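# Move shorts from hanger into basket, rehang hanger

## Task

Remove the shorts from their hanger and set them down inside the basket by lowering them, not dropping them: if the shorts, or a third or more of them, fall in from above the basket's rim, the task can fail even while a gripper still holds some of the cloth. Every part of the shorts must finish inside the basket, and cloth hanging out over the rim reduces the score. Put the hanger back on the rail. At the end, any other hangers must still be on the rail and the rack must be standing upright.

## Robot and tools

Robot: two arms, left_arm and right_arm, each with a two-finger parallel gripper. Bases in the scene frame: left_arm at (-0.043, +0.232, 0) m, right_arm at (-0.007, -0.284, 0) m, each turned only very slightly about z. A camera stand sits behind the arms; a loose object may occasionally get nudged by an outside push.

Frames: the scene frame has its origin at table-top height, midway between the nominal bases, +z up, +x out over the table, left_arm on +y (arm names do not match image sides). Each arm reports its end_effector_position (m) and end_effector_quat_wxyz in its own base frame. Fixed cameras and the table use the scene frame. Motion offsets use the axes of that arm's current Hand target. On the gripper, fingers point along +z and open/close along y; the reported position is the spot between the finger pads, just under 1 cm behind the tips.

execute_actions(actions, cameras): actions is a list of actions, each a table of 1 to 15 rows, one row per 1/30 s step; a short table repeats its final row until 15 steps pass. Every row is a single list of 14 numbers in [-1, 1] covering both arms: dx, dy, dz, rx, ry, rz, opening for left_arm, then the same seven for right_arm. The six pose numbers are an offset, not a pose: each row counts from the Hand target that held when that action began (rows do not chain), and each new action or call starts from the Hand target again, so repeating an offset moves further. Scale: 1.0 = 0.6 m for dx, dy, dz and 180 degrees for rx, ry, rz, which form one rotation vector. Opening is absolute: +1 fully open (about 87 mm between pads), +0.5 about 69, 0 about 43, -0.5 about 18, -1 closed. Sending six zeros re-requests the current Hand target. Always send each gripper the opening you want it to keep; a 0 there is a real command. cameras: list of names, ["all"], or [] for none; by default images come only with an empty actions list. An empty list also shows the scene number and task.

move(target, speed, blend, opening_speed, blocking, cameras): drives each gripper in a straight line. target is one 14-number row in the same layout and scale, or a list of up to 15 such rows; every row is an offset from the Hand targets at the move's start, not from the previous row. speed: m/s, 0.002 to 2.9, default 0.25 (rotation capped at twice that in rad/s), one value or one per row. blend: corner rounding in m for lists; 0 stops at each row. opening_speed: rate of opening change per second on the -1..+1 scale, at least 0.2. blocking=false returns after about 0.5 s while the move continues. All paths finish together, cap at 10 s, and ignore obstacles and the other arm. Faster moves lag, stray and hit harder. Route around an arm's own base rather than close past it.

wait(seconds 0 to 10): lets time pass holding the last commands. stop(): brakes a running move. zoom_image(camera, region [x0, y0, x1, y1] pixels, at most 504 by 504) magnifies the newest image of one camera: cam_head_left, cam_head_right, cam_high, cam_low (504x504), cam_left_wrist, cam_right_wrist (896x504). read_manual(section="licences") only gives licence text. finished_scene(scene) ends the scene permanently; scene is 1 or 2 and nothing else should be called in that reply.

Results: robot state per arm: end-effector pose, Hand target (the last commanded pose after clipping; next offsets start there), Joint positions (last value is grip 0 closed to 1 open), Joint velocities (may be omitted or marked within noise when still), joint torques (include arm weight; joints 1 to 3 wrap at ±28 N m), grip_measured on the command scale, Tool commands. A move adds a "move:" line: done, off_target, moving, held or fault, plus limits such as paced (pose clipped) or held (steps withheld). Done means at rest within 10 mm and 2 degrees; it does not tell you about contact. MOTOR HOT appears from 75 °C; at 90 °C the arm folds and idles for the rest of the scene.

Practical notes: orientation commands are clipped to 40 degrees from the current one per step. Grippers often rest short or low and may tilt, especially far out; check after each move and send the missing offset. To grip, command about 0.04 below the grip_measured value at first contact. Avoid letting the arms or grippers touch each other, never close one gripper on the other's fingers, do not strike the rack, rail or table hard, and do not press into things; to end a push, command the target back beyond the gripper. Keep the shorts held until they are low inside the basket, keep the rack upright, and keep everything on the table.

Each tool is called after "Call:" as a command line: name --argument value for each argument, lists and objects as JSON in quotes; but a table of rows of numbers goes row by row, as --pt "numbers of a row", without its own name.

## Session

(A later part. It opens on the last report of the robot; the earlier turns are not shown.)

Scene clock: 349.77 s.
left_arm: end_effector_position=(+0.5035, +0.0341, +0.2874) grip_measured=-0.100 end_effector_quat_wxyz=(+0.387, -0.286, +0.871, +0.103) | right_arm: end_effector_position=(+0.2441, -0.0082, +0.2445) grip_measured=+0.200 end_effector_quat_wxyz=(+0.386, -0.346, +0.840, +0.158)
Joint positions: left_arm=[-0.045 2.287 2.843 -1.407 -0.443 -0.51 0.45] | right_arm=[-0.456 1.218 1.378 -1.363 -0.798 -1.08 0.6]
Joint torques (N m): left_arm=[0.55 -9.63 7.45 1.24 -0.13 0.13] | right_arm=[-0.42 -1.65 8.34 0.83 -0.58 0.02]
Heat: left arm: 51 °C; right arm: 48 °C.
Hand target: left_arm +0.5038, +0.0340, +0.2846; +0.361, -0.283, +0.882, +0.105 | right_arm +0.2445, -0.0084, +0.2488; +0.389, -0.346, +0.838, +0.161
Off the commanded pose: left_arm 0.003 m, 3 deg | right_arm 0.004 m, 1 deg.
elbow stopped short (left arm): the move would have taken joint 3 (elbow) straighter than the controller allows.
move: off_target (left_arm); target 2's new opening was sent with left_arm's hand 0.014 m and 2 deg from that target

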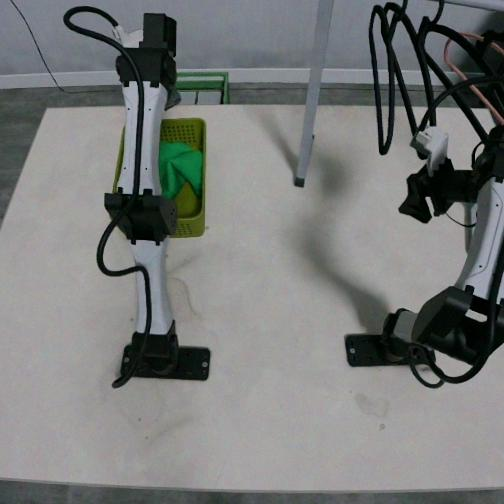

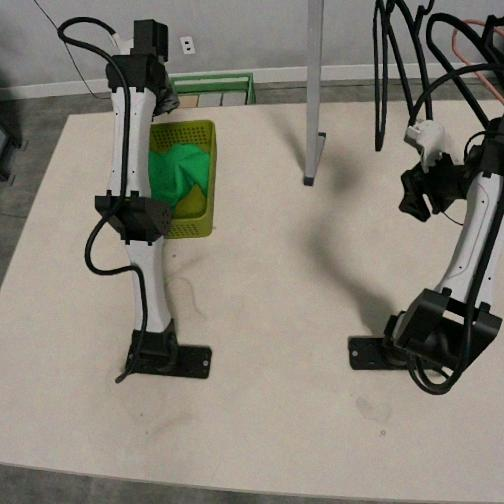

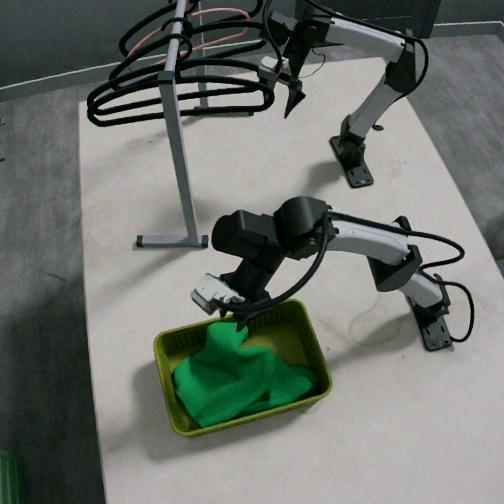

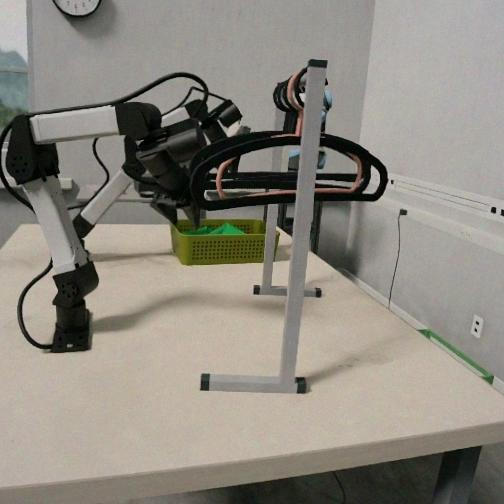

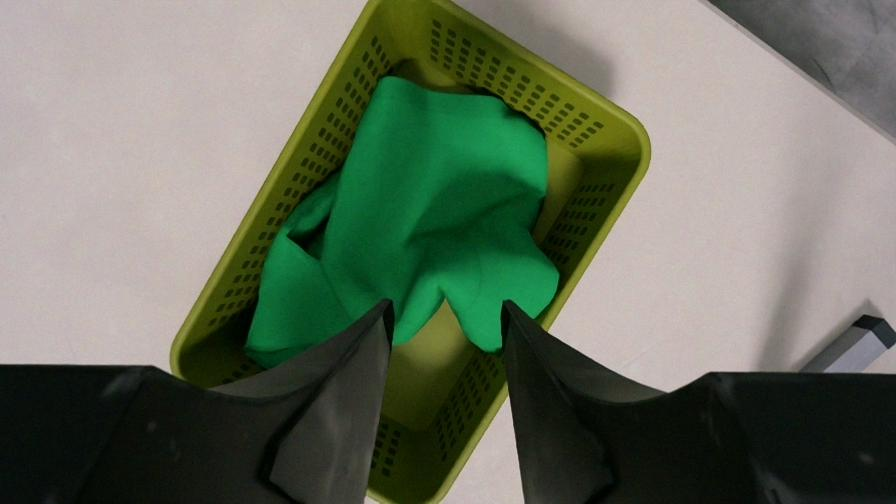

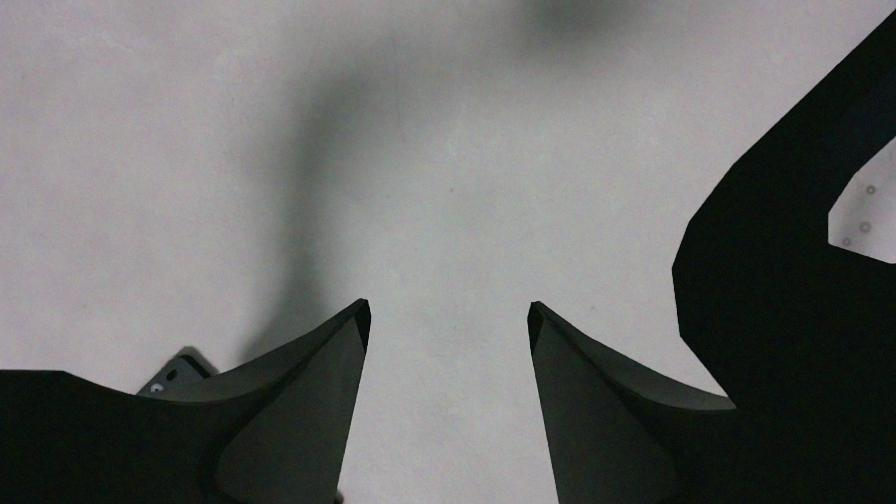

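Call:
move --target '[0,0,0,0,0,0,-0.1,0.061,0.094,-0.072,0,0,0,0.2]' --speed 0.1 --cameras '["cam_high","cam_low","cam_head_left"]'

Call:
zoom_image --camera "cam_high" --region '[70, 0, 310, 240]'

Call:
zoom_image --camera "cam_low" --region '[160, 40, 440, 320]'

Scene clock: 360.97 s.
left_arm: end_effector_position=(+0.5034, +0.0341, +0.2874) grip_measured=-0.100 end_effector_quat_wxyz=(+0.386, -0.286, +0.871, +0.104) | right_arm: end_effector_position=(+0.1690, -0.0084, +0.2518) grip_measured=+0.200 end_effector_quat_wxyz=(+0.397, -0.329, +0.852, +0.086)
Joint positions: left_arm=[-0.045 2.287 2.843 -1.407 -0.443 -0.51 0.45] | right_arm=[-0.642 0.942 1.3 -1.567 -0.773 -1.23 0.6]
Joint torques (N m): left_arm=[0.54 -9.63 7.42 1.23 -0.13 0.12] | right_arm=[0.46 0.34 5.37 0.87 -0.32 0.21]
Heat: left arm: 50 °C; right arm: 48 °C.
Hand target: left_arm +0.5038, +0.0340, +0.2846; +0.361, -0.283, +0.882, +0.105 | right_arm +0.1645, -0.0084, +0.2488; +0.389, -0.346, +0.838, +0.161
Off the commanded pose: left_arm 0.003 m, 3 deg | right_arm 0.005 m, 9 deg.
elbow stopped short (left arm): the move would have taken joint 3 (elbow) straighter than the controller allows.
joint sent to its limit (right arm) — joint 4 (wrist pitch), lower limit. The joint targets are off in orientation, not in position.
move: off_target (left_arm, right_arm)
Images, in order (width x height): cam_head_left 504x504, cam_high 504x504, cam_low 504x504.

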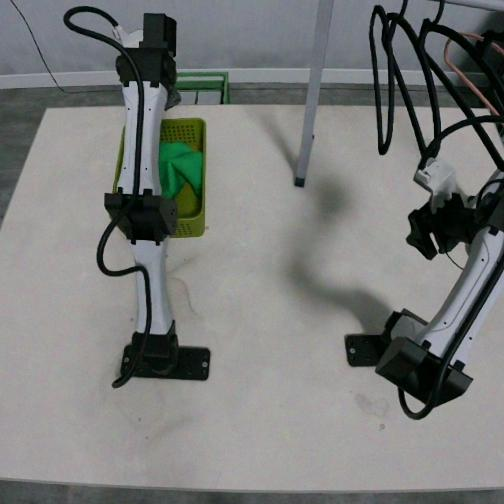

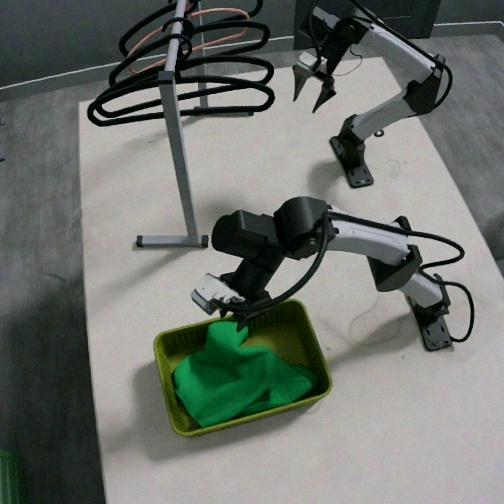

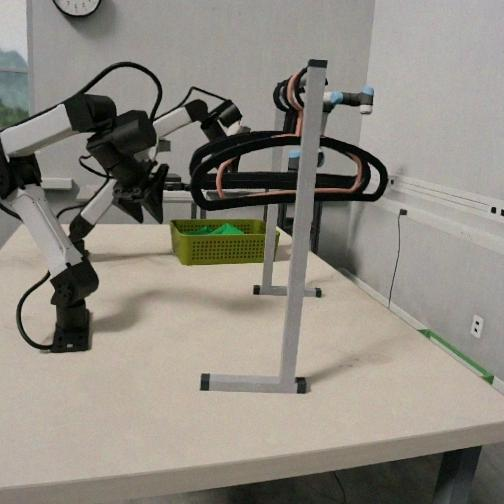

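Scaled by 2.100 from the camera's 504x504 image, which has a finer 720x720 frame.

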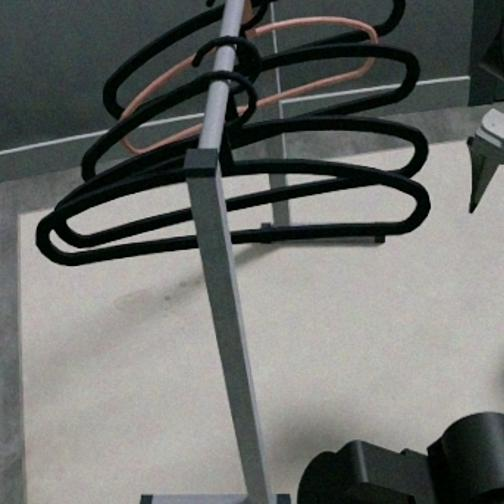

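Scaled by 1.800 from the camera's 504x504 image, which has a finer 720x720 frame.

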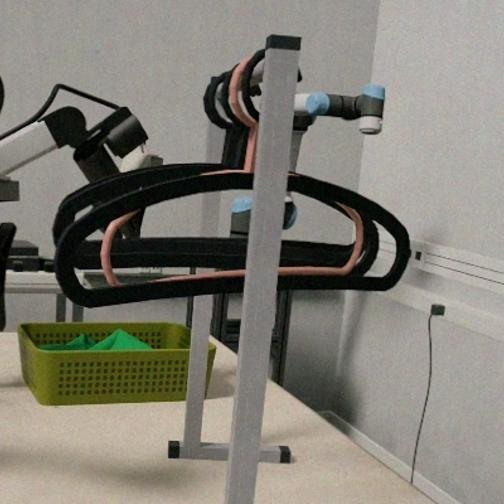

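Call:
finished_scene --scene 2

The scene is finished: the task was done.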